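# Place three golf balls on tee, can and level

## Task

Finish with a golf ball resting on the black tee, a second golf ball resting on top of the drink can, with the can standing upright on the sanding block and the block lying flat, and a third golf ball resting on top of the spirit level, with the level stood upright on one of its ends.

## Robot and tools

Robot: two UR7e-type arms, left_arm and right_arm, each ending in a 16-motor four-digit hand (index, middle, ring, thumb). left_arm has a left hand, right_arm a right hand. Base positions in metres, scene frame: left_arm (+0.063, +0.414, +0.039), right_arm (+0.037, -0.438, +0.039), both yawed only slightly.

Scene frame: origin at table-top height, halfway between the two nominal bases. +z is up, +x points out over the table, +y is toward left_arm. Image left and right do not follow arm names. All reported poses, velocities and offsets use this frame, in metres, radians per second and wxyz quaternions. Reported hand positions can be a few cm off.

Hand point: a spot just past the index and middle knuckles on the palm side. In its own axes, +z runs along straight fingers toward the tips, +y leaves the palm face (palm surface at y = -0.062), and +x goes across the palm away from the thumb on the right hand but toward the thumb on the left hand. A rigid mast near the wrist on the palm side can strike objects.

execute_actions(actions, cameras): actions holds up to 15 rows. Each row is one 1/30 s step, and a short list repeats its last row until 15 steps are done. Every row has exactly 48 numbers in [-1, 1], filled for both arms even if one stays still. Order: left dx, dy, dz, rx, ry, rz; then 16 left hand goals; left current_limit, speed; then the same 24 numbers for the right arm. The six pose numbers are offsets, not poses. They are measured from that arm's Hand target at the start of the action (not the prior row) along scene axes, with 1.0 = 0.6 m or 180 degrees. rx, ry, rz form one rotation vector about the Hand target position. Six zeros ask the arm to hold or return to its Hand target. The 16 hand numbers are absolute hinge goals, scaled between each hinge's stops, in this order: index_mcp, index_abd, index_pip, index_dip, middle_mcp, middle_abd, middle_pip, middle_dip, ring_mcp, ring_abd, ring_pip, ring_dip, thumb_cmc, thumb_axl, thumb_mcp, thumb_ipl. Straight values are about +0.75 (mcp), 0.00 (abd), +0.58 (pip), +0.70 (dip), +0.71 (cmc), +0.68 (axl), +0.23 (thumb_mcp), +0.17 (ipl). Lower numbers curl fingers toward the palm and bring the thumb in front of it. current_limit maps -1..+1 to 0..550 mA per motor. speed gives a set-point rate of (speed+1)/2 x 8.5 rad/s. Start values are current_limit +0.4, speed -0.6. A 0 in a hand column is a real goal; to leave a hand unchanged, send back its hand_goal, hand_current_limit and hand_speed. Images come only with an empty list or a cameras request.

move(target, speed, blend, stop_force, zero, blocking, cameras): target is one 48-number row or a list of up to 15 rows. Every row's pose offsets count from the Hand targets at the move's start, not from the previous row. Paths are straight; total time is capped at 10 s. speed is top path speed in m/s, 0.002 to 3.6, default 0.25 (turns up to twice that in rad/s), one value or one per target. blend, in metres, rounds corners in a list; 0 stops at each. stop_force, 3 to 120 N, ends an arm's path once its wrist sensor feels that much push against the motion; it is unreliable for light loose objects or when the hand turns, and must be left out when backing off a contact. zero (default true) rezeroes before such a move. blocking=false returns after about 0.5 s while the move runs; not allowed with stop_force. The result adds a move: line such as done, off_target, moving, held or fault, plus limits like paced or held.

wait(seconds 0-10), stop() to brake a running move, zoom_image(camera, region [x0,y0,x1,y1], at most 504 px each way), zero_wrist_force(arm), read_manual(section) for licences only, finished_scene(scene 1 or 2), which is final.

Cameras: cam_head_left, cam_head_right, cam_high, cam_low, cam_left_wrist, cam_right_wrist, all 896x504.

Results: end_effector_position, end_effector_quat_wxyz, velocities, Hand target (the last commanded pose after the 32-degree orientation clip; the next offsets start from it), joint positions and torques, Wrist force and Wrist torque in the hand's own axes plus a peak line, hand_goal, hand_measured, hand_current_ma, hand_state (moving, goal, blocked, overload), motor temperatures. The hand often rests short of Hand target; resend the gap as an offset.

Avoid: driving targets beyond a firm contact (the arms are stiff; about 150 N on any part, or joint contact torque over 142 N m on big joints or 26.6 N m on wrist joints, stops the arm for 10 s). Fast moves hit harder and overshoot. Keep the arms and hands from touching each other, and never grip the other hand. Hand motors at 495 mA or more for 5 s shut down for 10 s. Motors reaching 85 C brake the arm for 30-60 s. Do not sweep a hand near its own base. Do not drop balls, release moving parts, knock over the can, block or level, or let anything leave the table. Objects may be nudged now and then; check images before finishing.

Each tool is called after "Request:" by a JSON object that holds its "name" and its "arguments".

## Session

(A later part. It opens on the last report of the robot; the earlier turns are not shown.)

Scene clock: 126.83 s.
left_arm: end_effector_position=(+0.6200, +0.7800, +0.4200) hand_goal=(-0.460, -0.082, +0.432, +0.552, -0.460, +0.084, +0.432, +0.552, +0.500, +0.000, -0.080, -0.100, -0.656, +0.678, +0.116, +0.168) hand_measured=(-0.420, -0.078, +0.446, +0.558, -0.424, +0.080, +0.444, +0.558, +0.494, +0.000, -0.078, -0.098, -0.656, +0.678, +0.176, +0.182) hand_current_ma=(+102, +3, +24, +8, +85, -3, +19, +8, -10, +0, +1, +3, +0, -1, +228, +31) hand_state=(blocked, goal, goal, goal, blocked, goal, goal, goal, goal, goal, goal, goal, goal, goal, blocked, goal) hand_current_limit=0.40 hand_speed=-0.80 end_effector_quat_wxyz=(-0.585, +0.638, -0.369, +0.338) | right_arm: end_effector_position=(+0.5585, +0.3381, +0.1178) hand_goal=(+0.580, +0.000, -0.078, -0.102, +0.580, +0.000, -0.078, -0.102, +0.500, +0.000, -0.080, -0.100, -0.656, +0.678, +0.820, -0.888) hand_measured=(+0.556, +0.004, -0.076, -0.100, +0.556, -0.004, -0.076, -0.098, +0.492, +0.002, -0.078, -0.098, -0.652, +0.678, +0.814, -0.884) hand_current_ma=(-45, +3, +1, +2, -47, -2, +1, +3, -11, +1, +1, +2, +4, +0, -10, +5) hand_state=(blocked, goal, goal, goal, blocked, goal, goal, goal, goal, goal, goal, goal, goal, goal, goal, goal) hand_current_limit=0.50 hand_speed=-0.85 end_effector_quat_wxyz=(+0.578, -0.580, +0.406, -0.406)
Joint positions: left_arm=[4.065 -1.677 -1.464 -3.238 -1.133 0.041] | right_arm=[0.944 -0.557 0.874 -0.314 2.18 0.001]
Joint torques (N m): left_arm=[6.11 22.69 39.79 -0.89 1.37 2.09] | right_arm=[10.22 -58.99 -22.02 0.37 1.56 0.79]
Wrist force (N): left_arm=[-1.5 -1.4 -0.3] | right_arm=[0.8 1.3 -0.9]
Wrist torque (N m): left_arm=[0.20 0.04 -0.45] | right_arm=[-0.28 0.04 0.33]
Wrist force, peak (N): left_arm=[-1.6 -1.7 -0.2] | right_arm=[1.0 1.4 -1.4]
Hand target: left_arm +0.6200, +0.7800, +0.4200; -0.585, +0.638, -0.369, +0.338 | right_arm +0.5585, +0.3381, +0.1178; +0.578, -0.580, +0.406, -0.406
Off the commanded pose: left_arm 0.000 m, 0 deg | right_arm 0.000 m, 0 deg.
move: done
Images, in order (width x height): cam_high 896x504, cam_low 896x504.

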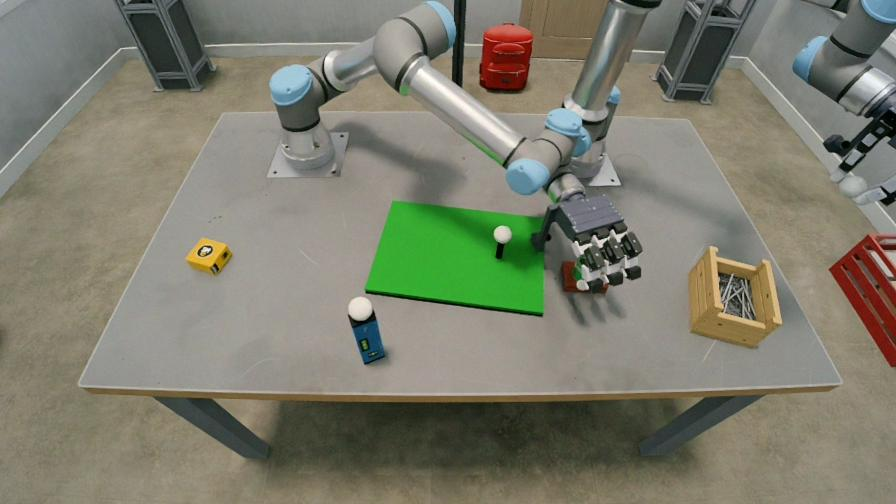

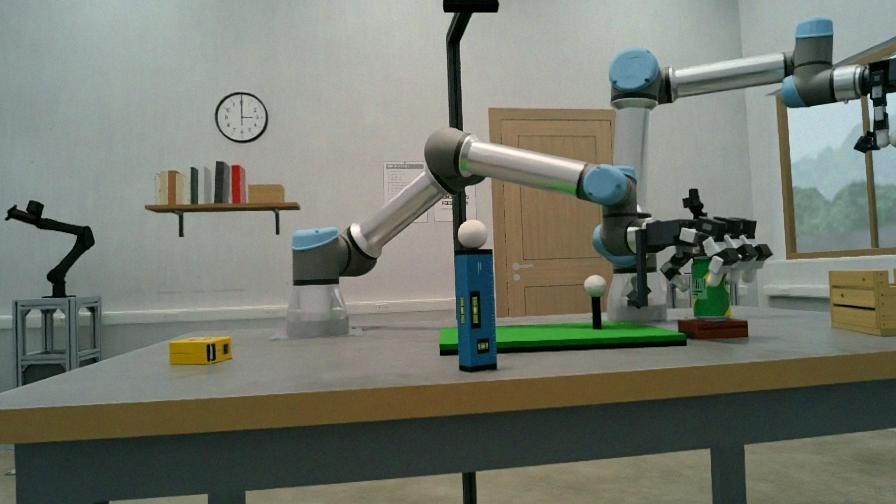

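Request:
{"name": "move", "arguments": {"target": [[0,0,0,0,0,0,-0.46,-0.083,0.432,0.552,-0.46,0.083,0.432,0.552,0.5,0,-0.08,-0.1,-0.656,0.678,0.115,0.168,0.4,-0.8,0,0,0.3,0,0,0,0.58,0,-0.078,-0.102,0.58,0,-0.078,-0.102,0.5,0,-0.08,-0.1,-0.656,0.678,0.82,-0.888,0.5,-0.85],[-0.0333,-0.3,0,0,0,0,-0.46,-0.083,0.432,0.552,-0.46,0.083,0.432,0.552,0.5,0,-0.08,-0.1,-0.656,0.678,0.115,0.168,0.4,-0.8,0.3333,-0.7633,0.5,0,0,0,0.58,0,-0.078,-0.102,0.58,0,-0.078,-0.102,0.5,0,-0.08,-0.1,-0.656,0.678,0.82,-0.888,0.5,-0.85],[-0.0633,-0.705,-0.25,0,0,0,-0.46,-0.083,0.432,0.552,-0.46,0.083,0.432,0.552,0.5,0,-0.08,-0.1,-0.656,0.678,0.115,0.168,0.4,-0.8,0.3333,-0.7633,0.5,0,0,0,0.58,0,-0.078,-0.102,0.58,0,-0.078,-0.102,0.5,0,-0.08,-0.1,-0.656,0.678,0.82,-0.888,0.5,-0.85]], "speed": [0.12,0.35,0.3], "blend": [0.01,0.03,0], "cameras": ["cam_high","cam_low","cam_head_left"]}}

Request:
{"name": "zoom_image", "arguments": {"camera": "cam_low", "region": [660, 210, 760, 350]}}

Request:
{"name": "zoom_image", "arguments": {"camera": "cam_high", "region": [550, 190, 640, 300]}}

Request:
{"name": "zoom_image", "arguments": {"camera": "cam_head_left", "region": [330, 130, 430, 230]}}

Scene clock: 133.77 s.
left_arm: end_effector_position=(+0.5820, +0.3570, +0.2701) hand_goal=(-0.460, -0.082, +0.432, +0.552, -0.460, +0.084, +0.432, +0.552, +0.500, +0.000, -0.080, -0.100, -0.656, +0.678, +0.116, +0.168) hand_measured=(-0.420, -0.078, +0.446, +0.558, -0.424, +0.080, +0.444, +0.558, +0.494, +0.000, -0.078, -0.098, -0.656, +0.678, +0.176, +0.182) hand_current_ma=(+102, +3, +24, +8, +85, -3, +19, +8, -10, +0, +1, +3, +0, -1, +228, +32) hand_state=(blocked, goal, goal, goal, blocked, goal, goal, goal, goal, goal, goal, goal, goal, goal, blocked, goal) hand_current_limit=0.40 hand_speed=-0.80 end_effector_quat_wxyz=(-0.585, +0.638, -0.369, +0.338) | right_arm: end_effector_position=(+0.7584, -0.1199, +0.4178) hand_goal=(+0.580, +0.000, -0.078, -0.102, +0.580, +0.000, -0.078, -0.102, +0.500, +0.000, -0.080, -0.100, -0.656, +0.678, +0.820, -0.888) hand_measured=(+0.558, +0.002, -0.076, -0.100, +0.556, -0.002, -0.076, -0.098, +0.492, +0.002, -0.078, -0.098, -0.654, +0.678, +0.814, -0.884) hand_current_ma=(-43, +2, +1, +2, -45, -2, +1, +3, -11, +1, +1, +2, +2, +0, -10, +5) hand_state=(blocked, goal, goal, goal, blocked, goal, goal, goal, goal, goal, goal, goal, goal, goal, goal, goal) hand_current_limit=0.50 hand_speed=-0.85 end_effector_quat_wxyz=(+0.578, -0.580, +0.406, -0.406)
Joint positions: left_arm=[3.057 -1.502 -2.036 -2.848 -2.137 -0.055] | right_arm=[0.147 -1.211 1.201 0.014 1.383 -0.002]
Joint torques (N m): left_arm=[-5.87 12.59 37.93 3.91 -1.35 2.09] | right_arm=[-14.92 -33.22 -33.59 0.74 -1.58 1.53]
Wrist force (N): left_arm=[-1.8 -1.5 -0.6] | right_arm=[0.8 1.2 -1.1]
Wrist torque (N m): left_arm=[0.19 0.08 -0.44] | right_arm=[-0.33 0.06 0.10]
Wrist force, peak (N): left_arm=[-1.9 -2.1 -0.2] | right_arm=[1.1 2.2 -1.1]
Hand target: left_arm +0.5820, +0.3570, +0.2700; -0.585, +0.638, -0.369, +0.338 | right_arm +0.7584, -0.1199, +0.4178; +0.578, -0.580, +0.406, -0.406
Off the commanded pose: left_arm 0.000 m, 0 deg | right_arm 0.000 m, 0 deg.
move: done
Images, in order (width x height): cam_head_left 896x504, cam_high 896x504, cam_low 896x504.

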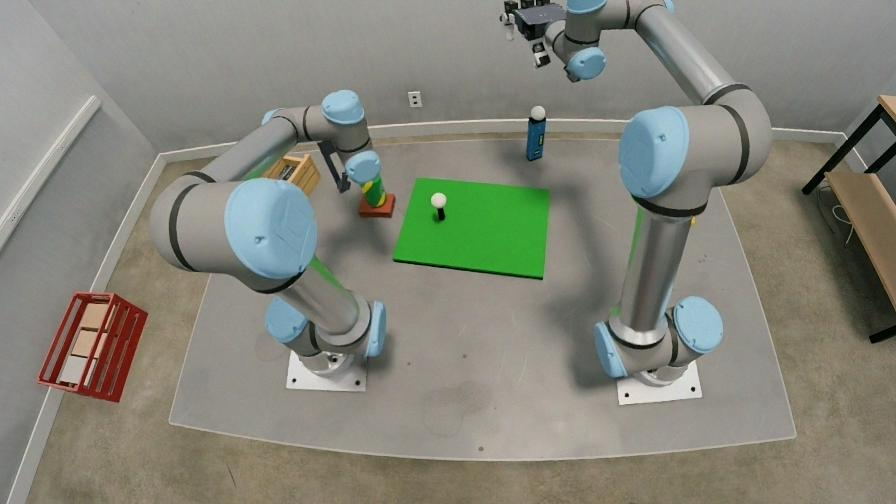

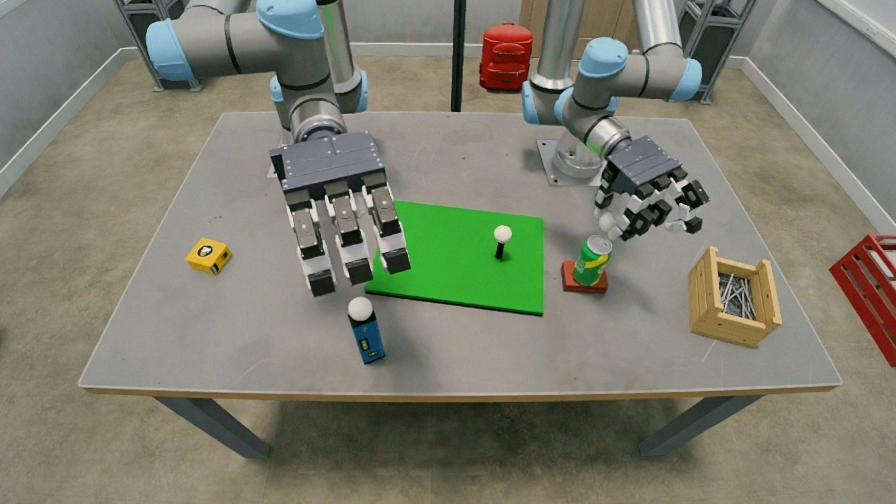

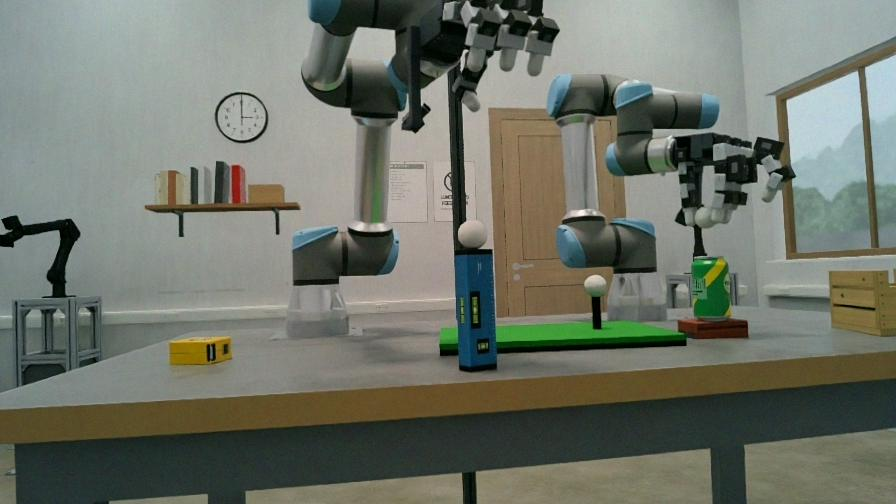

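Scaled by 3.600 from the camera's 896x504 image, which has a finer 1280x720 frame.

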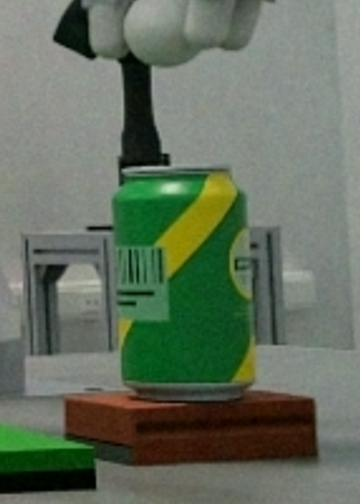

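Scaled by 4.582 from the camera's 896x504 image, which has a finer 1280x720 frame.

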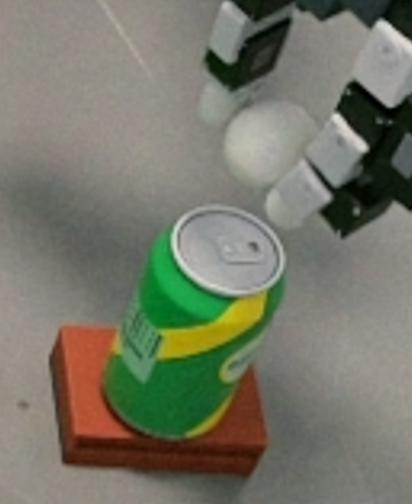

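Scaled by 5.040 from the camera's 896x504 image, which has a finer 1280x720 frame.

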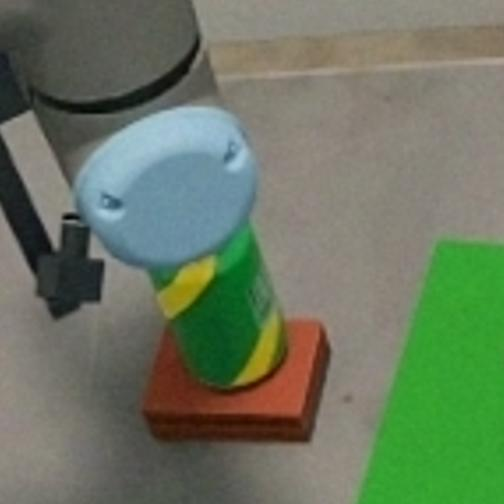

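Request:
{"name": "move", "arguments": {"target": [0.0025,0.0025,-0.0567,0,0,0,-0.46,-0.083,0.432,0.552,-0.46,0.083,0.432,0.552,0.5,0,-0.08,-0.1,-0.656,0.678,0.115,0.168,0.4,-0.8,0,0,0,0,0,0,0.58,0,-0.078,-0.102,0.58,0,-0.078,-0.102,0.5,0,-0.08,-0.1,-0.656,0.678,0.82,-0.888,0.5,-0.85], "speed": 0.12, "cameras": ["cam_high","cam_low","cam_head_left"]}}

Request:
{"name": "zoom_image", "arguments": {"camera": "cam_low", "region": [670, 200, 750, 280]}}

Request:
{"name": "zoom_image", "arguments": {"camera": "cam_high", "region": [570, 200, 630, 270]}}

Scene clock: 135.43 s.
left_arm: end_effector_position=(+0.5835, +0.3585, +0.2361) hand_goal=(-0.460, -0.082, +0.432, +0.552, -0.460, +0.084, +0.432, +0.552, +0.500, +0.000, -0.080, -0.100, -0.656, +0.678, +0.116, +0.168) hand_measured=(-0.420, -0.078, +0.446, +0.558, -0.424, +0.080, +0.444, +0.558, +0.494, +0.000, -0.078, -0.098, -0.656, +0.678, +0.176, +0.182) hand_current_ma=(+102, +3, +24, +8, +85, -3, +19, +8, -10, +0, +1, +3, +0, -1, +227, +32) hand_state=(blocked, goal, goal, goal, blocked, goal, goal, goal, goal, goal, goal, goal, goal, goal, blocked, goal) hand_current_limit=0.40 hand_speed=-0.80 end_effector_quat_wxyz=(-0.585, +0.638, -0.369, +0.338) | right_arm: end_effector_position=(+0.7584, -0.1199, +0.4178) hand_goal=(+0.580, +0.000, -0.078, -0.102, +0.580, +0.000, -0.078, -0.102, +0.500, +0.000, -0.080, -0.100, -0.656, +0.678, +0.820, -0.888) hand_measured=(+0.558, +0.002, -0.076, -0.100, +0.556, -0.002, -0.076, -0.098, +0.492, +0.002, -0.078, -0.098, -0.654, +0.678, +0.814, -0.884) hand_current_ma=(-43, +2, +1, +2, -45, -2, +1, +3, -11, +1, +1, +2, +2, +0, -10, +5) hand_state=(blocked, goal, goal, goal, blocked, goal, goal, goal, goal, goal, goal, goal, goal, goal, goal, goal) hand_current_limit=0.50 hand_speed=-0.85 end_effector_quat_wxyz=(+0.578, -0.580, +0.406, -0.406)
Joint positions: left_arm=[3.061 -1.543 -2.093 -2.75 -2.133 -0.055] | right_arm=[0.147 -1.211 1.201 0.014 1.383 -0.002]
Joint torques (N m): left_arm=[6.4 14.25 9.16 3.9 1.28 2.08] | right_arm=[-14.5 -33.33 -32.81 0.78 -1.68 1.5]
Wrist force (N): left_arm=[-1.5 -1.3 -0.6] | right_arm=[0.9 1.1 -1.2]
Wrist torque (N m): left_arm=[0.22 0.05 -0.45] | right_arm=[-0.34 0.05 0.10]
Wrist force, peak (N): left_arm=[-1.4 -2.3 -0.4] | right_arm=[1.2 1.4 -1.2]
Hand target: left_arm +0.5835, +0.3585, +0.2360; -0.585, +0.638, -0.369, +0.338 | right_arm +0.7584, -0.1199, +0.4178; +0.578, -0.580, +0.406, -0.406
Off the commanded pose: left_arm 0.000 m, 0 deg | right_arm 0.000 m, 0 deg.
move: done
Images, in order (width x height): cam_head_left 896x504, cam_high 896x504, cam_low 896x504.

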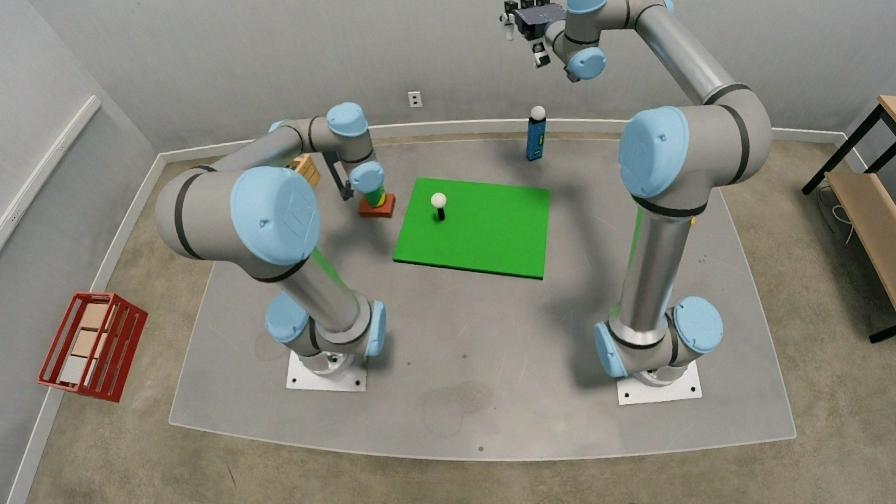

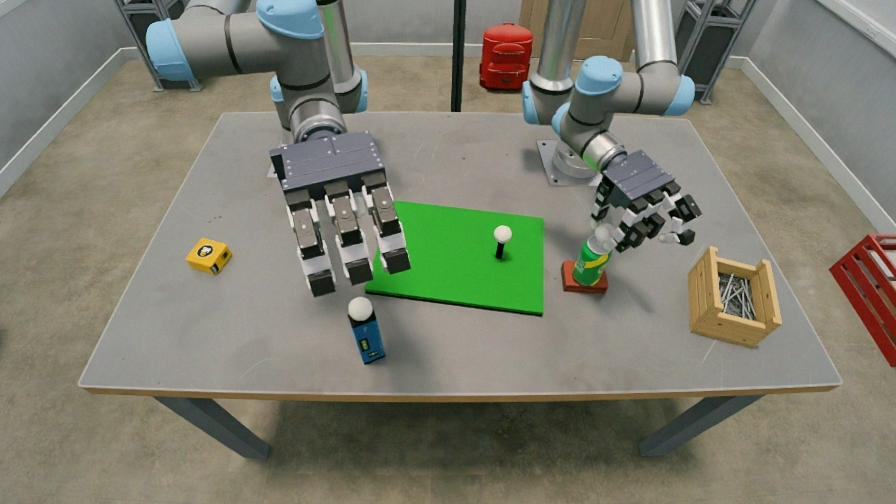

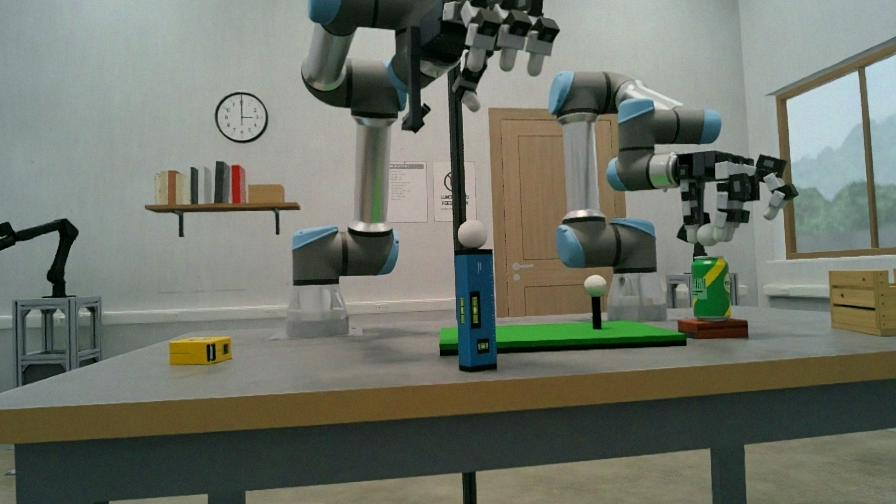

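Scaled by 6.300 from the camera's 896x504 image, which has a finer 1280x720 frame.

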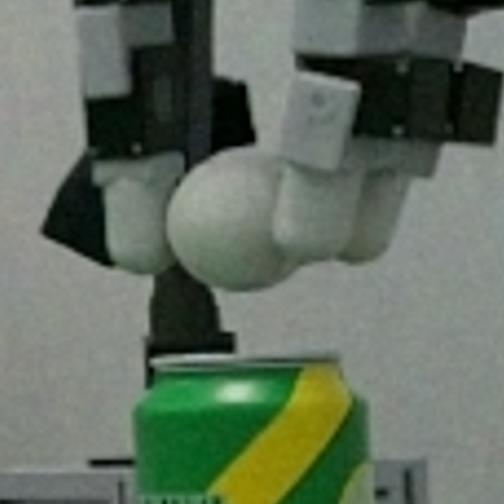

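Scaled by 7.200 from the camera's 896x504 image, which has a finer 1280x720 frame.

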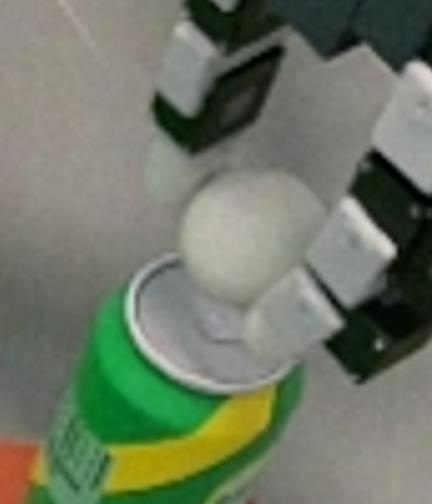

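Request:
{"name": "move", "arguments": {"target": [0,0,-0.02,0,0,0,-0.46,-0.083,0.432,0.552,-0.46,0.083,0.432,0.552,0.5,0,-0.08,-0.1,-0.656,0.678,0.115,0.168,0.4,-0.8,0,0,0,0,0,0,0.58,0,-0.078,-0.102,0.58,0,-0.078,-0.102,0.5,0,-0.08,-0.1,-0.656,0.678,0.82,-0.888,0.5,-0.85], "speed": 0.04}}

Request:
{"name": "move", "arguments": {"target": [0,0,-0.035,0,0,0,-0.46,-0.083,0.432,0.552,-0.46,0.083,0.432,0.552,0.5,0,-0.08,-0.1,-0.656,0.678,0.115,0.168,0.4,-0.8,0,0,0,0,0,0,0.58,0,-0.078,-0.102,0.58,0,-0.078,-0.102,0.5,0,-0.08,-0.1,-0.656,0.678,0.82,-0.888,0.5,-0.85], "speed": 0.008, "stop_force": 3, "cameras": ["cam_high","cam_low"]}}

Request:
{"name": "zoom_image", "arguments": {"camera": "cam_low", "region": [670, 200, 750, 280]}}

Request:
{"name": "zoom_image", "arguments": {"camera": "cam_high", "region": [570, 200, 630, 270]}}

Scene clock: 137.10 s.
left_arm: end_effector_position=(+0.5835, +0.3585, +0.2242) hand_goal=(-0.460, -0.082, +0.432, +0.552, -0.460, +0.084, +0.432, +0.552, +0.500, +0.000, -0.080, -0.100, -0.656, +0.678, +0.116, +0.168) hand_measured=(-0.420, -0.078, +0.446, +0.558, -0.424, +0.080, +0.444, +0.558, +0.494, +0.000, -0.078, -0.098, -0.656, +0.678, +0.176, +0.182) hand_current_ma=(+102, +3, +24, +8, +85, -3, +19, +8, -10, +0, +1, +3, +0, -1, +227, +32) hand_state=(blocked, goal, goal, goal, blocked, goal, goal, goal, goal, goal, goal, goal, goal, goal, blocked, goal) hand_current_limit=0.40 hand_speed=-0.80 end_effector_quat_wxyz=(-0.585, +0.638, -0.369, +0.338) | right_arm: end_effector_position=(+0.7584, -0.1199, +0.4178) hand_goal=(+0.580, +0.000, -0.078, -0.102, +0.580, +0.000, -0.078, -0.102, +0.500, +0.000, -0.080, -0.100, -0.656, +0.678, +0.820, -0.888) hand_measured=(+0.558, +0.002, -0.076, -0.100, +0.556, -0.002, -0.076, -0.098, +0.492, +0.002, -0.078, -0.098, -0.654, +0.678, +0.814, -0.884) hand_current_ma=(-43, +2, +1, +2, -45, -2, +1, +3, -11, +1, +1, +2, +2, +0, -10, +5) hand_state=(blocked, goal, goal, goal, blocked, goal, goal, goal, goal, goal, goal, goal, goal, goal, goal, goal) hand_current_limit=0.50 hand_speed=-0.85 end_effector_quat_wxyz=(+0.578, -0.580, +0.406, -0.406)
Joint positions: left_arm=[3.061 -1.559 -2.113 -2.714 -2.133 -0.055] | right_arm=[0.147 -1.211 1.201 0.014 1.383 -0.002]
Joint torques (N m): left_arm=[4.69 14.08 8.94 3.98 0.99 -1.1] | right_arm=[-14.45 -32.88 -33.05 0.73 -1.53 1.42]
Wrist force (N): left_arm=[-1.6 -1.5 -0.6] | right_arm=[0.8 1.0 -1.3]
Wrist torque (N m): left_arm=[0.19 0.06 -0.45] | right_arm=[-0.34 0.06 0.11]
Wrist force, peak (N): left_arm=[-1.8 -1.8 -0.4] | right_arm=[1.1 1.3 -1.3]
Hand target: left_arm +0.5835, +0.3585, +0.2240; -0.585, +0.638, -0.369, +0.338 | right_arm +0.7584, -0.1199, +0.4178; +0.578, -0.580, +0.406, -0.406
Off the commanded pose: left_arm 0.000 m, 0 deg | right_arm 0.000 m, 0 deg.
move: done

Scene clock: 139.43 s.
left_arm: end_effector_position=(+0.5835, +0.3585, +0.2161) hand_goal=(-0.460, -0.082, +0.432, +0.552, -0.460, +0.084, +0.432, +0.552, +0.500, +0.000, -0.080, -0.100, -0.656, +0.678, +0.116, +0.168) hand_measured=(-0.420, -0.078, +0.446, +0.558, -0.424, +0.080, +0.444, +0.558, +0.494, +0.000, -0.078, -0.098, -0.656, +0.678, +0.176, +0.182) hand_current_ma=(+102, +3, +24, +8, +85, -3, +19, +8, -10, +0, +1, +3, -1, -1, +227, +32) hand_state=(blocked, goal, goal, goal, blocked, goal, goal, goal, goal, goal, goal, goal, goal, goal, blocked, goal) hand_current_limit=0.40 hand_speed=-0.80 end_effector_quat_wxyz=(-0.585, +0.638, -0.369, +0.338) | right_arm: end_effector_position=(+0.7584, -0.1199, +0.4178) hand_goal=(+0.580, +0.000, -0.078, -0.102, +0.580, +0.000, -0.078, -0.102, +0.500, +0.000, -0.080, -0.100, -0.656, +0.678, +0.820, -0.888) hand_measured=(+0.558, +0.002, -0.076, -0.100, +0.556, -0.002, -0.076, -0.098, +0.492, +0.002, -0.078, -0.098, -0.654, +0.678, +0.814, -0.884) hand_current_ma=(-43, +2, +1, +2, -45, -2, +1, +3, -11, +1, +1, +2, +2, +0, -10, +5) hand_state=(blocked, goal, goal, goal, blocked, goal, goal, goal, goal, goal, goal, goal, goal, goal, goal, goal) hand_current_limit=0.50 hand_speed=-0.85 end_effector_quat_wxyz=(+0.578, -0.580, +0.406, -0.406)
Joint positions: left_arm=[3.061 -1.57 -2.125 -2.69 -2.133 -0.055] | right_arm=[0.147 -1.211 1.201 0.014 1.383 -0.002]
Joint torques (N m): left_arm=[0.54 26.89 35.51 -0.98 -0.11 -1.18] | right_arm=[-15.02 -32.47 -32.95 0.69 -1.54 1.45]
Wrist force (N): left_arm=[-1.7 -2.5 -0.7] | right_arm=[1.2 1.1 -1.2]
Wrist torque (N m): left_arm=[0.10 0.07 -0.44] | right_arm=[-0.36 0.01 0.14]
Wrist force, peak (N): left_arm=[-1.7 -6.6 -1.4] | right_arm=[0.8 1.6 -1.2]
Hand target: left_arm +0.5835, +0.3585, +0.2161; -0.585, +0.638, -0.369, +0.338 (not the last commanded pose) | right_arm +0.7584, -0.1199, +0.4178; +0.578, -0.580, +0.406, -0.406
Off the commanded pose: left_arm 0.013 m, 0 deg | right_arm 0.000 m, 0 deg.
move: contact (left_arm)
Images, in order (width x height): cam_high 896x504, cam_low 896x504.

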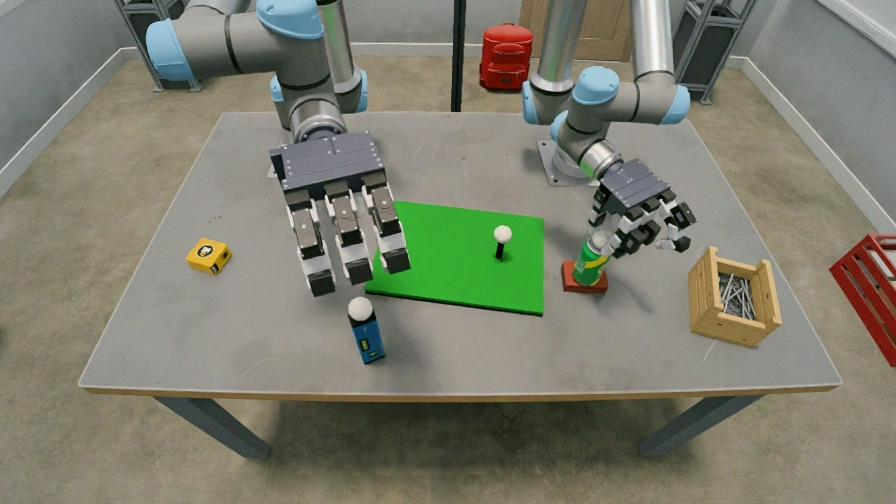

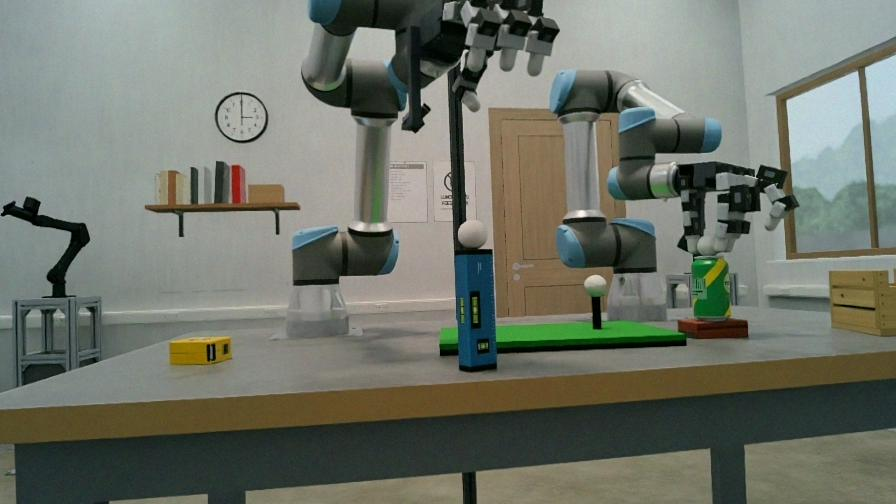

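Scaled by 6.300 from the camera's 896x504 image, which has a finer 1280x720 frame.

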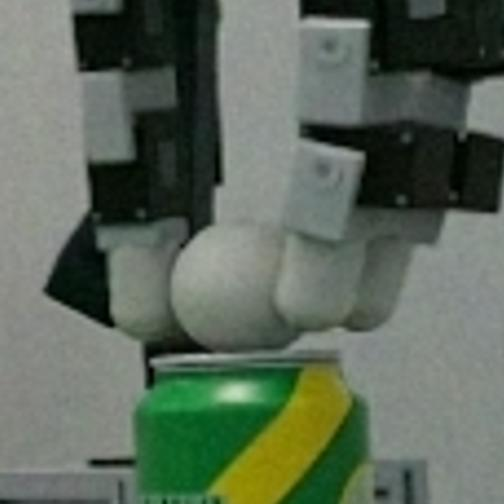

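Scaled by 7.200 from the camera's 896x504 image, which has a finer 1280x720 frame.

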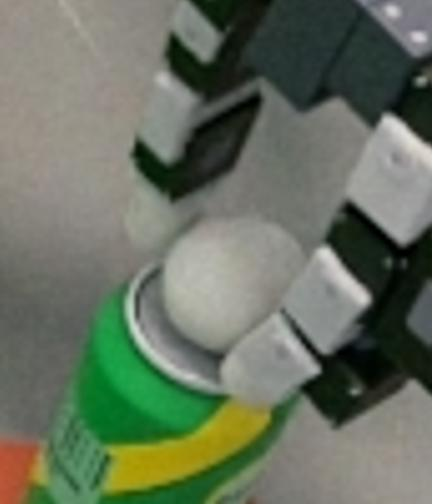

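Request:
{"name": "move", "arguments": {"target": [0,0,0.0005,0,0,0,-0.44,-0.083,0.432,0.552,-0.444,0.083,0.432,0.552,0.5,0,-0.08,-0.1,-0.656,0.678,0.145,0.168,0.4,-0.9,0,0,0,0,0,0,0.58,0,-0.078,-0.102,0.58,0,-0.078,-0.102,0.5,0,-0.08,-0.1,-0.656,0.678,0.82,-0.888,0.5,-0.85]}}

Request:
{"name": "move", "arguments": {"target": [0,0,0,0,0,0,-0.428,-0.083,0.432,0.552,-0.432,0.083,0.432,0.552,0.5,0,-0.08,-0.1,-0.656,0.678,0.166,0.168,0.4,-0.9,0,0,0,0,0,0,0.58,0,-0.078,-0.102,0.58,0,-0.078,-0.102,0.5,0,-0.08,-0.1,-0.656,0.678,0.82,-0.888,0.5,-0.85]}}

Request:
{"name": "move", "arguments": {"target": [0,0,0,0,0,0,-0.27,-0.083,0.432,0.552,-0.27,0.083,0.432,0.552,0.5,0,-0.08,-0.1,-0.656,0.678,0.315,0.168,0.4,-0.95,0,0,0,0,0,0,0.58,0,-0.078,-0.102,0.58,0,-0.078,-0.102,0.5,0,-0.08,-0.1,-0.656,0.678,0.82,-0.888,0.5,-0.85], "cameras": ["cam_low","cam_high"]}}

Request:
{"name": "zoom_image", "arguments": {"camera": "cam_low", "region": [670, 200, 750, 280]}}

Request:
{"name": "zoom_image", "arguments": {"camera": "cam_high", "region": [570, 200, 630, 270]}}

Scene clock: 140.70 s.
left_arm: end_effector_position=(+0.5835, +0.3585, +0.2164) hand_goal=(-0.440, -0.082, +0.432, +0.552, -0.444, +0.084, +0.432, +0.552, +0.500, +0.000, -0.080, -0.100, -0.656, +0.678, +0.146, +0.168) hand_measured=(-0.418, -0.078, +0.446, +0.558, -0.424, +0.080, +0.444, +0.558, +0.494, +0.000, -0.078, -0.098, -0.656, +0.678, +0.176, +0.182) hand_current_ma=(+44, +3, +24, +8, +41, -3, +19, +8, -10, +0, +1, +3, -1, -1, +88, +32) hand_state=(blocked, goal, goal, goal, blocked, goal, goal, goal, goal, goal, goal, goal, goal, goal, blocked, goal) hand_current_limit=0.40 hand_speed=-0.90 end_effector_quat_wxyz=(-0.585, +0.638, -0.369, +0.338) | right_arm: end_effector_position=(+0.7584, -0.1199, +0.4178) hand_goal=(+0.580, +0.000, -0.078, -0.102, +0.580, +0.000, -0.078, -0.102, +0.500, +0.000, -0.080, -0.100, -0.656, +0.678, +0.820, -0.888) hand_measured=(+0.558, +0.002, -0.076, -0.100, +0.556, -0.002, -0.076, -0.098, +0.492, +0.002, -0.078, -0.098, -0.654, +0.678, +0.814, -0.884) hand_current_ma=(-43, +2, +1, +2, -45, -2, +1, +3, -11, +1, +1, +2, +2, +0, -10, +5) hand_state=(blocked, goal, goal, goal, blocked, goal, goal, goal, goal, goal, goal, goal, goal, goal, goal, goal) hand_current_limit=0.50 hand_speed=-0.85 end_effector_quat_wxyz=(+0.578, -0.580, +0.406, -0.406)
Joint positions: left_arm=[3.061 -1.57 -2.125 -2.691 -2.133 -0.055] | right_arm=[0.147 -1.211 1.201 0.014 1.383 -0.002]
Joint torques (N m): left_arm=[0.18 27.71 36.01 -0.99 -0.1 -1.12] | right_arm=[-14.5 -32.69 -33.02 0.62 -1.49 1.47]
Wrist force (N): left_arm=[-1.7 -1.6 -0.5] | right_arm=[1.0 1.2 -1.2]
Wrist torque (N m): left_arm=[0.18 0.07 -0.45] | right_arm=[-0.34 0.04 0.11]
Wrist force, peak (N): left_arm=[-1.8 -2.7 -1.0] | right_arm=[1.2 1.2 -1.4]
Hand target: left_arm +0.5835, +0.3585, +0.2164; -0.585, +0.638, -0.369, +0.338 | right_arm +0.7584, -0.1199, +0.4178; +0.578, -0.580, +0.406, -0.406
Off the commanded pose: left_arm 0.000 m, 0 deg | right_arm 0.000 m, 0 deg.
move: done

Scene clock: 141.20 s.
left_arm: end_effector_position=(+0.5835, +0.3585, +0.2164) hand_goal=(-0.428, -0.082, +0.432, +0.552, -0.432, +0.084, +0.432, +0.552, +0.500, +0.000, -0.080, -0.100, -0.656, +0.678, +0.166, +0.168) hand_measured=(-0.416, -0.078, +0.446, +0.558, -0.420, +0.080, +0.444, +0.558, +0.494, +0.000, -0.078, -0.098, -0.656, +0.678, +0.176, +0.182) hand_current_ma=(+21, +3, +24, +8, +19, -3, +19, +8, -10, +0, +1, +3, -1, -1, +22, +32) hand_state=(goal, goal, goal, goal, goal, goal, goal, goal, goal, goal, goal, goal, goal, goal, goal, goal) hand_current_limit=0.40 hand_speed=-0.90 end_effector_quat_wxyz=(-0.585, +0.638, -0.369, +0.338) | right_arm: end_effector_position=(+0.7584, -0.1199, +0.4178) hand_goal=(+0.580, +0.000, -0.078, -0.102, +0.580, +0.000, -0.078, -0.102, +0.500, +0.000, -0.080, -0.100, -0.656, +0.678, +0.820, -0.888) hand_measured=(+0.558, +0.002, -0.076, -0.100, +0.556, -0.002, -0.076, -0.098, +0.492, +0.002, -0.078, -0.098, -0.654, +0.678, +0.814, -0.884) hand_current_ma=(-43, +2, +1, +2, -45, -2, +1, +3, -11, +1, +1, +2, +2, +0, -10, +5) hand_state=(blocked, goal, goal, goal, blocked, goal, goal, goal, goal, goal, goal, goal, goal, goal, goal, goal) hand_current_limit=0.50 hand_speed=-0.85 end_effector_quat_wxyz=(+0.578, -0.580, +0.406, -0.406)
Joint positions: left_arm=[3.061 -1.57 -2.125 -2.691 -2.133 -0.055] | right_arm=[0.147 -1.211 1.201 0.014 1.383 -0.002]
Joint torques (N m): left_arm=[-0.02 27.47 36.05 -1.09 -0.07 -0.96] | right_arm=[-14.79 -32.29 -33.58 0.73 -1.52 1.44]
Wrist force (N): left_arm=[-1.7 -1.4 -0.5] | right_arm=[0.9 1.0 -1.2]
Wrist torque (N m): left_arm=[0.21 0.07 -0.45] | right_arm=[-0.36 0.04 0.11]
Wrist force, peak (N): left_arm=[-1.8 -1.7 -0.6] | right_arm=[1.1 1.1 -1.2]
Hand target: left_arm +0.5835, +0.3585, +0.2164; -0.585, +0.638, -0.369, +0.338 | right_arm +0.7584, -0.1199, +0.4178; +0.578, -0.580, +0.406, -0.406
Off the commanded pose: left_arm 0.000 m, 0 deg | right_arm 0.000 m, 0 deg.
move: done

Scene clock: 142.53 s.
left_arm: end_effector_position=(+0.5835, +0.3585, +0.2164) hand_goal=(-0.270, -0.082, +0.432, +0.552, -0.270, +0.084, +0.432, +0.552, +0.500, +0.000, -0.080, -0.100, -0.656, +0.678, +0.316, +0.168) hand_measured=(-0.276, -0.078, +0.434, +0.554, -0.278, +0.080, +0.434, +0.556, +0.494, +0.000, -0.078, -0.098, -0.656, +0.678, +0.312, +0.170) hand_current_ma=(-10, +3, +2, +2, -11, -3, +2, +3, -10, +0, +1, +3, -1, -1, -5, +2) hand_state=(goal, goal, goal, goal, goal, goal, goal, goal, goal, goal, goal, goal, goal, goal, goal, goal) hand_current_limit=0.40 hand_speed=-0.95 end_effector_quat_wxyz=(-0.585, +0.638, -0.369, +0.338) | right_arm: end_effector_position=(+0.7584, -0.1199, +0.4178) hand_goal=(+0.580, +0.000, -0.078, -0.102, +0.580, +0.000, -0.078, -0.102, +0.500, +0.000, -0.080, -0.100, -0.656, +0.678, +0.820, -0.888) hand_measured=(+0.558, +0.002, -0.076, -0.100, +0.556, -0.002, -0.076, -0.098, +0.492, +0.002, -0.078, -0.098, -0.654, +0.678, +0.814, -0.884) hand_current_ma=(-43, +2, +1, +2, -45, -2, +1, +3, -11, +1, +1, +2, +2, +0, -10, +5) hand_state=(blocked, goal, goal, goal, blocked, goal, goal, goal, goal, goal, goal, goal, goal, goal, goal, goal) hand_current_limit=0.50 hand_speed=-0.85 end_effector_quat_wxyz=(+0.578, -0.580, +0.406, -0.406)
Joint positions: left_arm=[3.061 -1.57 -2.125 -2.691 -2.133 -0.055] | right_arm=[0.147 -1.211 1.201 0.014 1.383 -0.002]
Joint torques (N m): left_arm=[-0.32 26.61 34.6 -1.01 -0.06 -0.97] | right_arm=[-14.7 -32.67 -32.97 0.71 -1.34 1.5]
Wrist force (N): left_arm=[-1.5 -1.9 -0.5] | right_arm=[1.1 1.2 -0.9]
Wrist torque (N m): left_arm=[0.15 0.05 -0.44] | right_arm=[-0.35 0.02 0.13]
Wrist force, peak (N): left_arm=[-1.6 -2.3 -0.7] | right_arm=[1.3 1.5 -1.1]
Hand target: left_arm +0.5835, +0.3585, +0.2164; -0.585, +0.638, -0.369, +0.338 | right_arm +0.7584, -0.1199, +0.4178; +0.578, -0.580, +0.406, -0.406
Off the commanded pose: left_arm 0.000 m, 0 deg | right_arm 0.000 m, 0 deg.
move: done
Images, in order (width x height): cam_high 896x504, cam_low 896x504.

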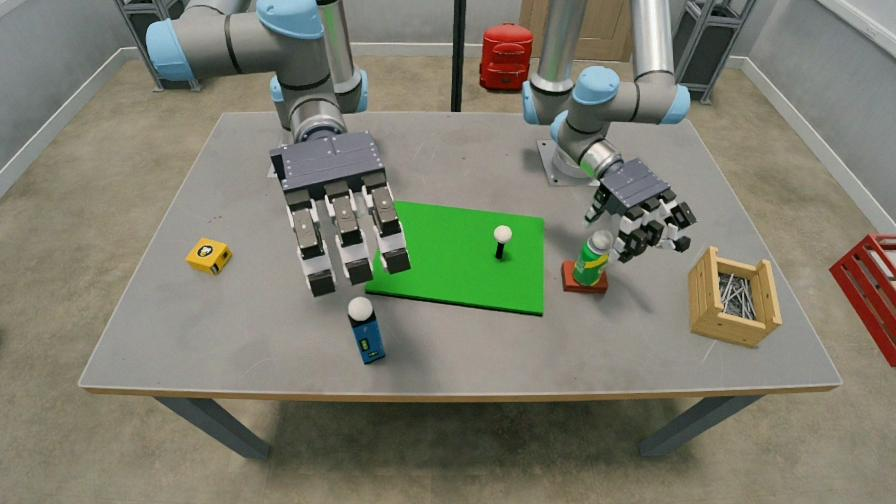

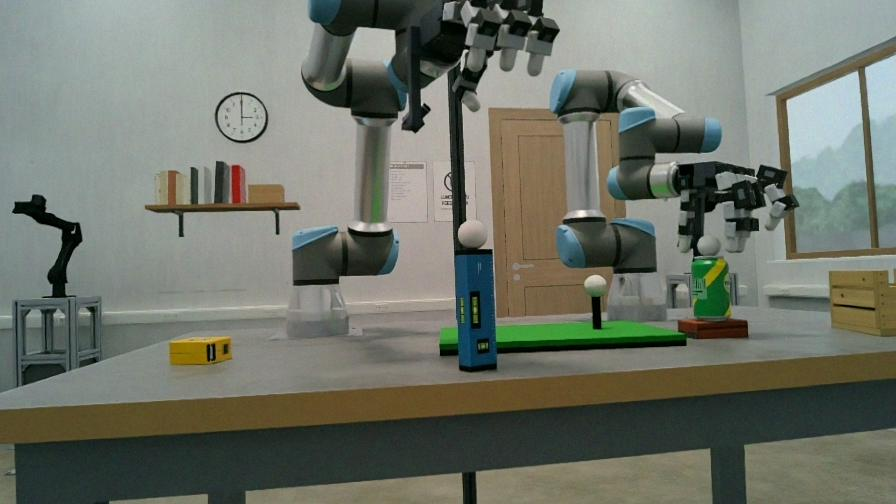

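Scaled by 6.300 from the camera's 896x504 image, which has a finer 1280x720 frame.

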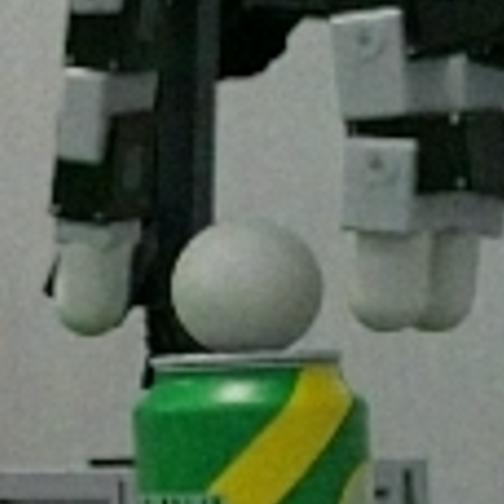

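Scaled by 7.200 from the camera's 896x504 image, which has a finer 1280x720 frame.

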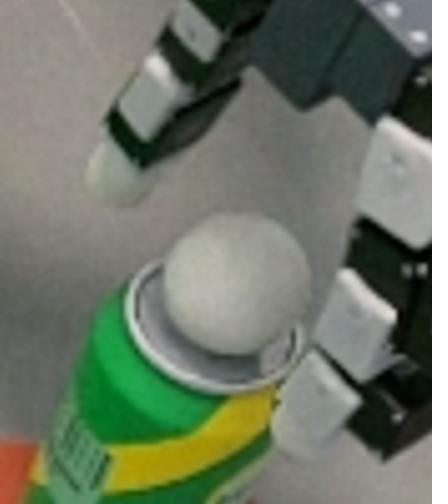

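Ball stands on the can. Raise straight up and verify.

Request:
{"name": "move", "arguments": {"target": [0,0,0.1833,0,0,0,-0.27,-0.083,0.432,0.552,-0.27,0.083,0.432,0.552,0.5,0,-0.08,-0.1,-0.656,0.678,0.315,0.168,0.4,-0.8,0,-0.0333,0,0,0,0,0.58,0,-0.078,-0.102,0.58,0,-0.078,-0.102,0.5,0,-0.08,-0.1,-0.656,0.678,0.82,-0.888,0.5,-0.85], "speed": 0.12, "cameras": ["cam_low","cam_high","cam_head_left"]}}

Request:
{"name": "zoom_image", "arguments": {"camera": "cam_high", "region": [320, 200, 640, 370]}}

Request:
{"name": "zoom_image", "arguments": {"camera": "cam_low", "region": [430, 200, 770, 380]}}

Scene clock: 144.37 s.
left_arm: end_effector_position=(+0.5835, +0.3585, +0.3263) hand_goal=(-0.270, -0.082, +0.432, +0.552, -0.270, +0.084, +0.432, +0.552, +0.500, +0.000, -0.080, -0.100, -0.656, +0.678, +0.316, +0.168) hand_measured=(-0.276, -0.078, +0.434, +0.554, -0.278, +0.080, +0.434, +0.554, +0.494, +0.000, -0.078, -0.098, -0.656, +0.678, +0.312, +0.170) hand_current_ma=(-9, +3, +2, +2, -11, -3, +2, +3, -10, +0, +1, +3, -1, -1, -5, +2) hand_state=(goal, goal, goal, goal, goal, goal, goal, goal, goal, goal, goal, goal, goal, goal, goal, goal) hand_current_limit=0.40 hand_speed=-0.80 end_effector_quat_wxyz=(-0.585, +0.638, -0.369, +0.338) | right_arm: end_effector_position=(+0.7584, -0.1399, +0.4178) hand_goal=(+0.580, +0.000, -0.078, -0.102, +0.580, +0.000, -0.078, -0.102, +0.500, +0.000, -0.080, -0.100, -0.656, +0.678, +0.820, -0.888) hand_measured=(+0.558, +0.002, -0.076, -0.100, +0.556, -0.002, -0.076, -0.098, +0.492, +0.002, -0.078, -0.098, -0.654, +0.678, +0.814, -0.884) hand_current_ma=(-43, +2, +1, +2, -45, -2, +1, +3, -11, +1, +1, +2, +2, +0, -10, +5) hand_state=(blocked, goal, goal, goal, blocked, goal, goal, goal, goal, goal, goal, goal, goal, goal, goal, goal) hand_current_limit=0.50 hand_speed=-0.85 end_effector_quat_wxyz=(+0.578, -0.580, +0.406, -0.406)
Joint positions: left_arm=[3.061 -1.458 -1.924 -3.003 -2.133 -0.055] | right_arm=[0.111 -1.231 1.227 0.006 1.346 -0.002]
Joint torques (N m): left_arm=[6.1 25.13 40.14 -0.94 1.32 -2.25] | right_arm=[-14.89 -46.81 -7.73 -4.65 -1.59 -1.3]
Wrist force (N): left_arm=[-1.8 -2.0 -0.5] | right_arm=[0.8 1.3 -1.2]
Wrist torque (N m): left_arm=[0.13 0.08 -0.29] | right_arm=[-0.33 0.05 0.10]
Wrist force, peak (N): left_arm=[-1.4 -2.9 -0.5] | right_arm=[1.2 1.4 -1.2]
Hand target: left_arm +0.5835, +0.3585, +0.3264; -0.585, +0.638, -0.369, +0.338 | right_arm +0.7584, -0.1399, +0.4178; +0.578, -0.580, +0.406, -0.406
Off the commanded pose: left_arm 0.000 m, 0 deg | right_arm 0.000 m, 0 deg.
move: done
Images, in order (width x height): cam_head_left 896x504, cam_high 896x504, cam_low 896x504.

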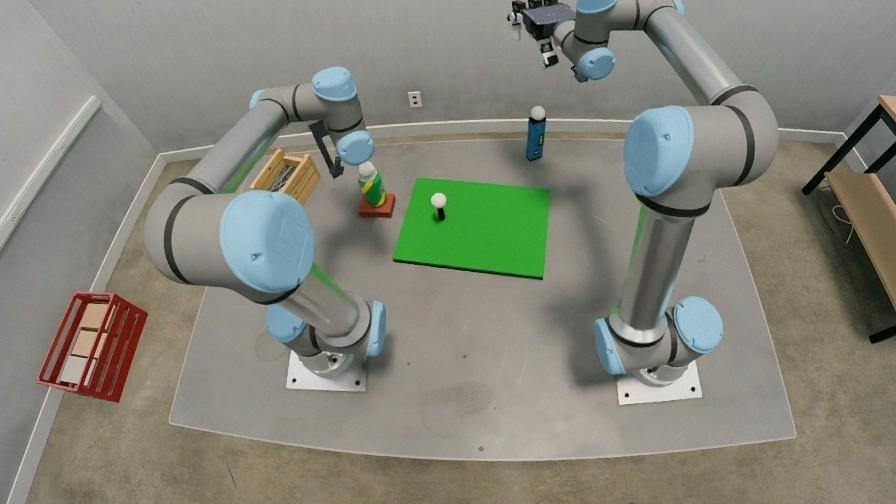

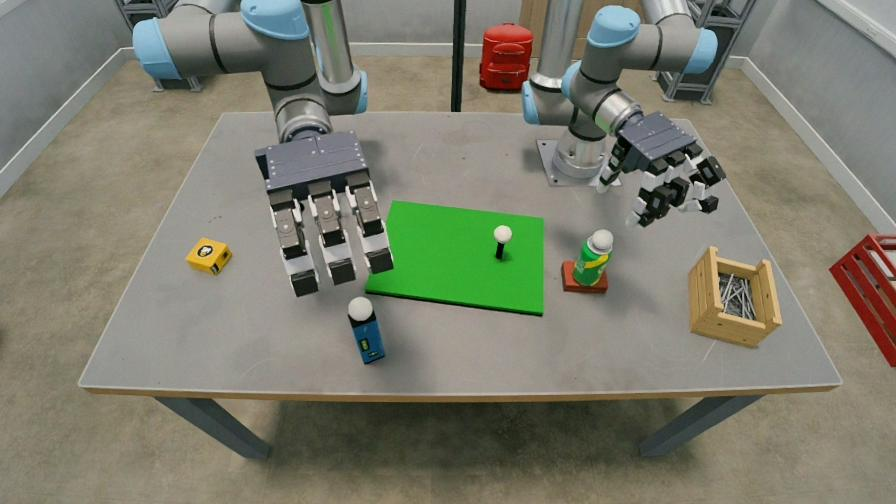

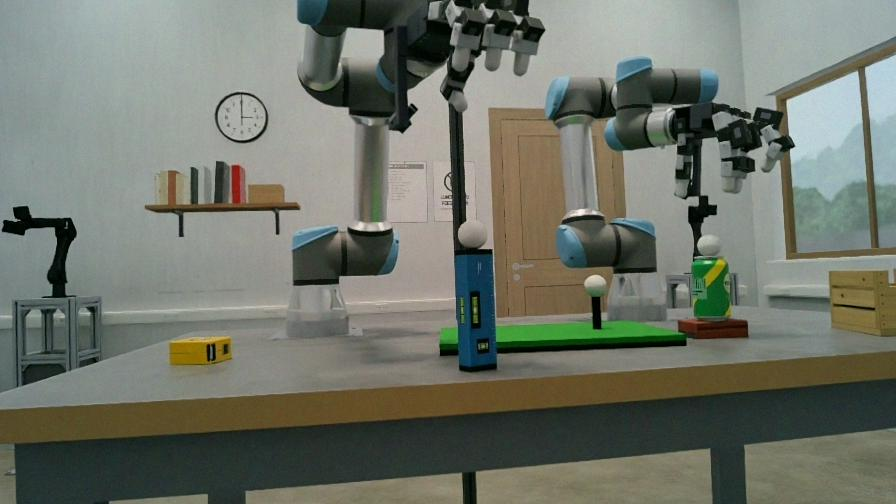

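Scaled by 1.575 from the camera's 896x504 image, which has a finer 1280x720 frame.

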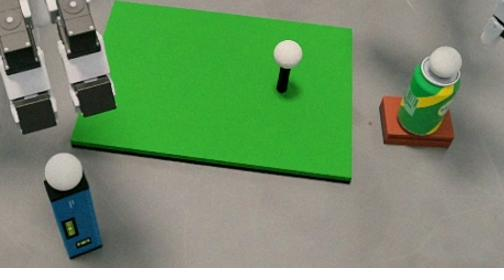

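Scaled by 1.482 from the camera's 896x504 image, which has a finer 1280x720 frame.

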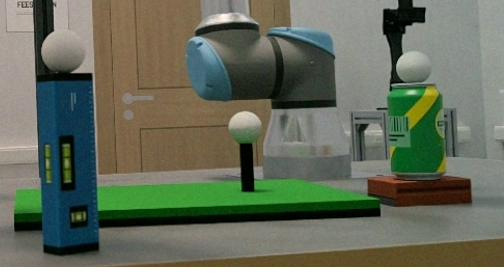

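Request:
{"name": "finished_scene", "arguments": {"scene": 2}}

The scene is finished: the task was done.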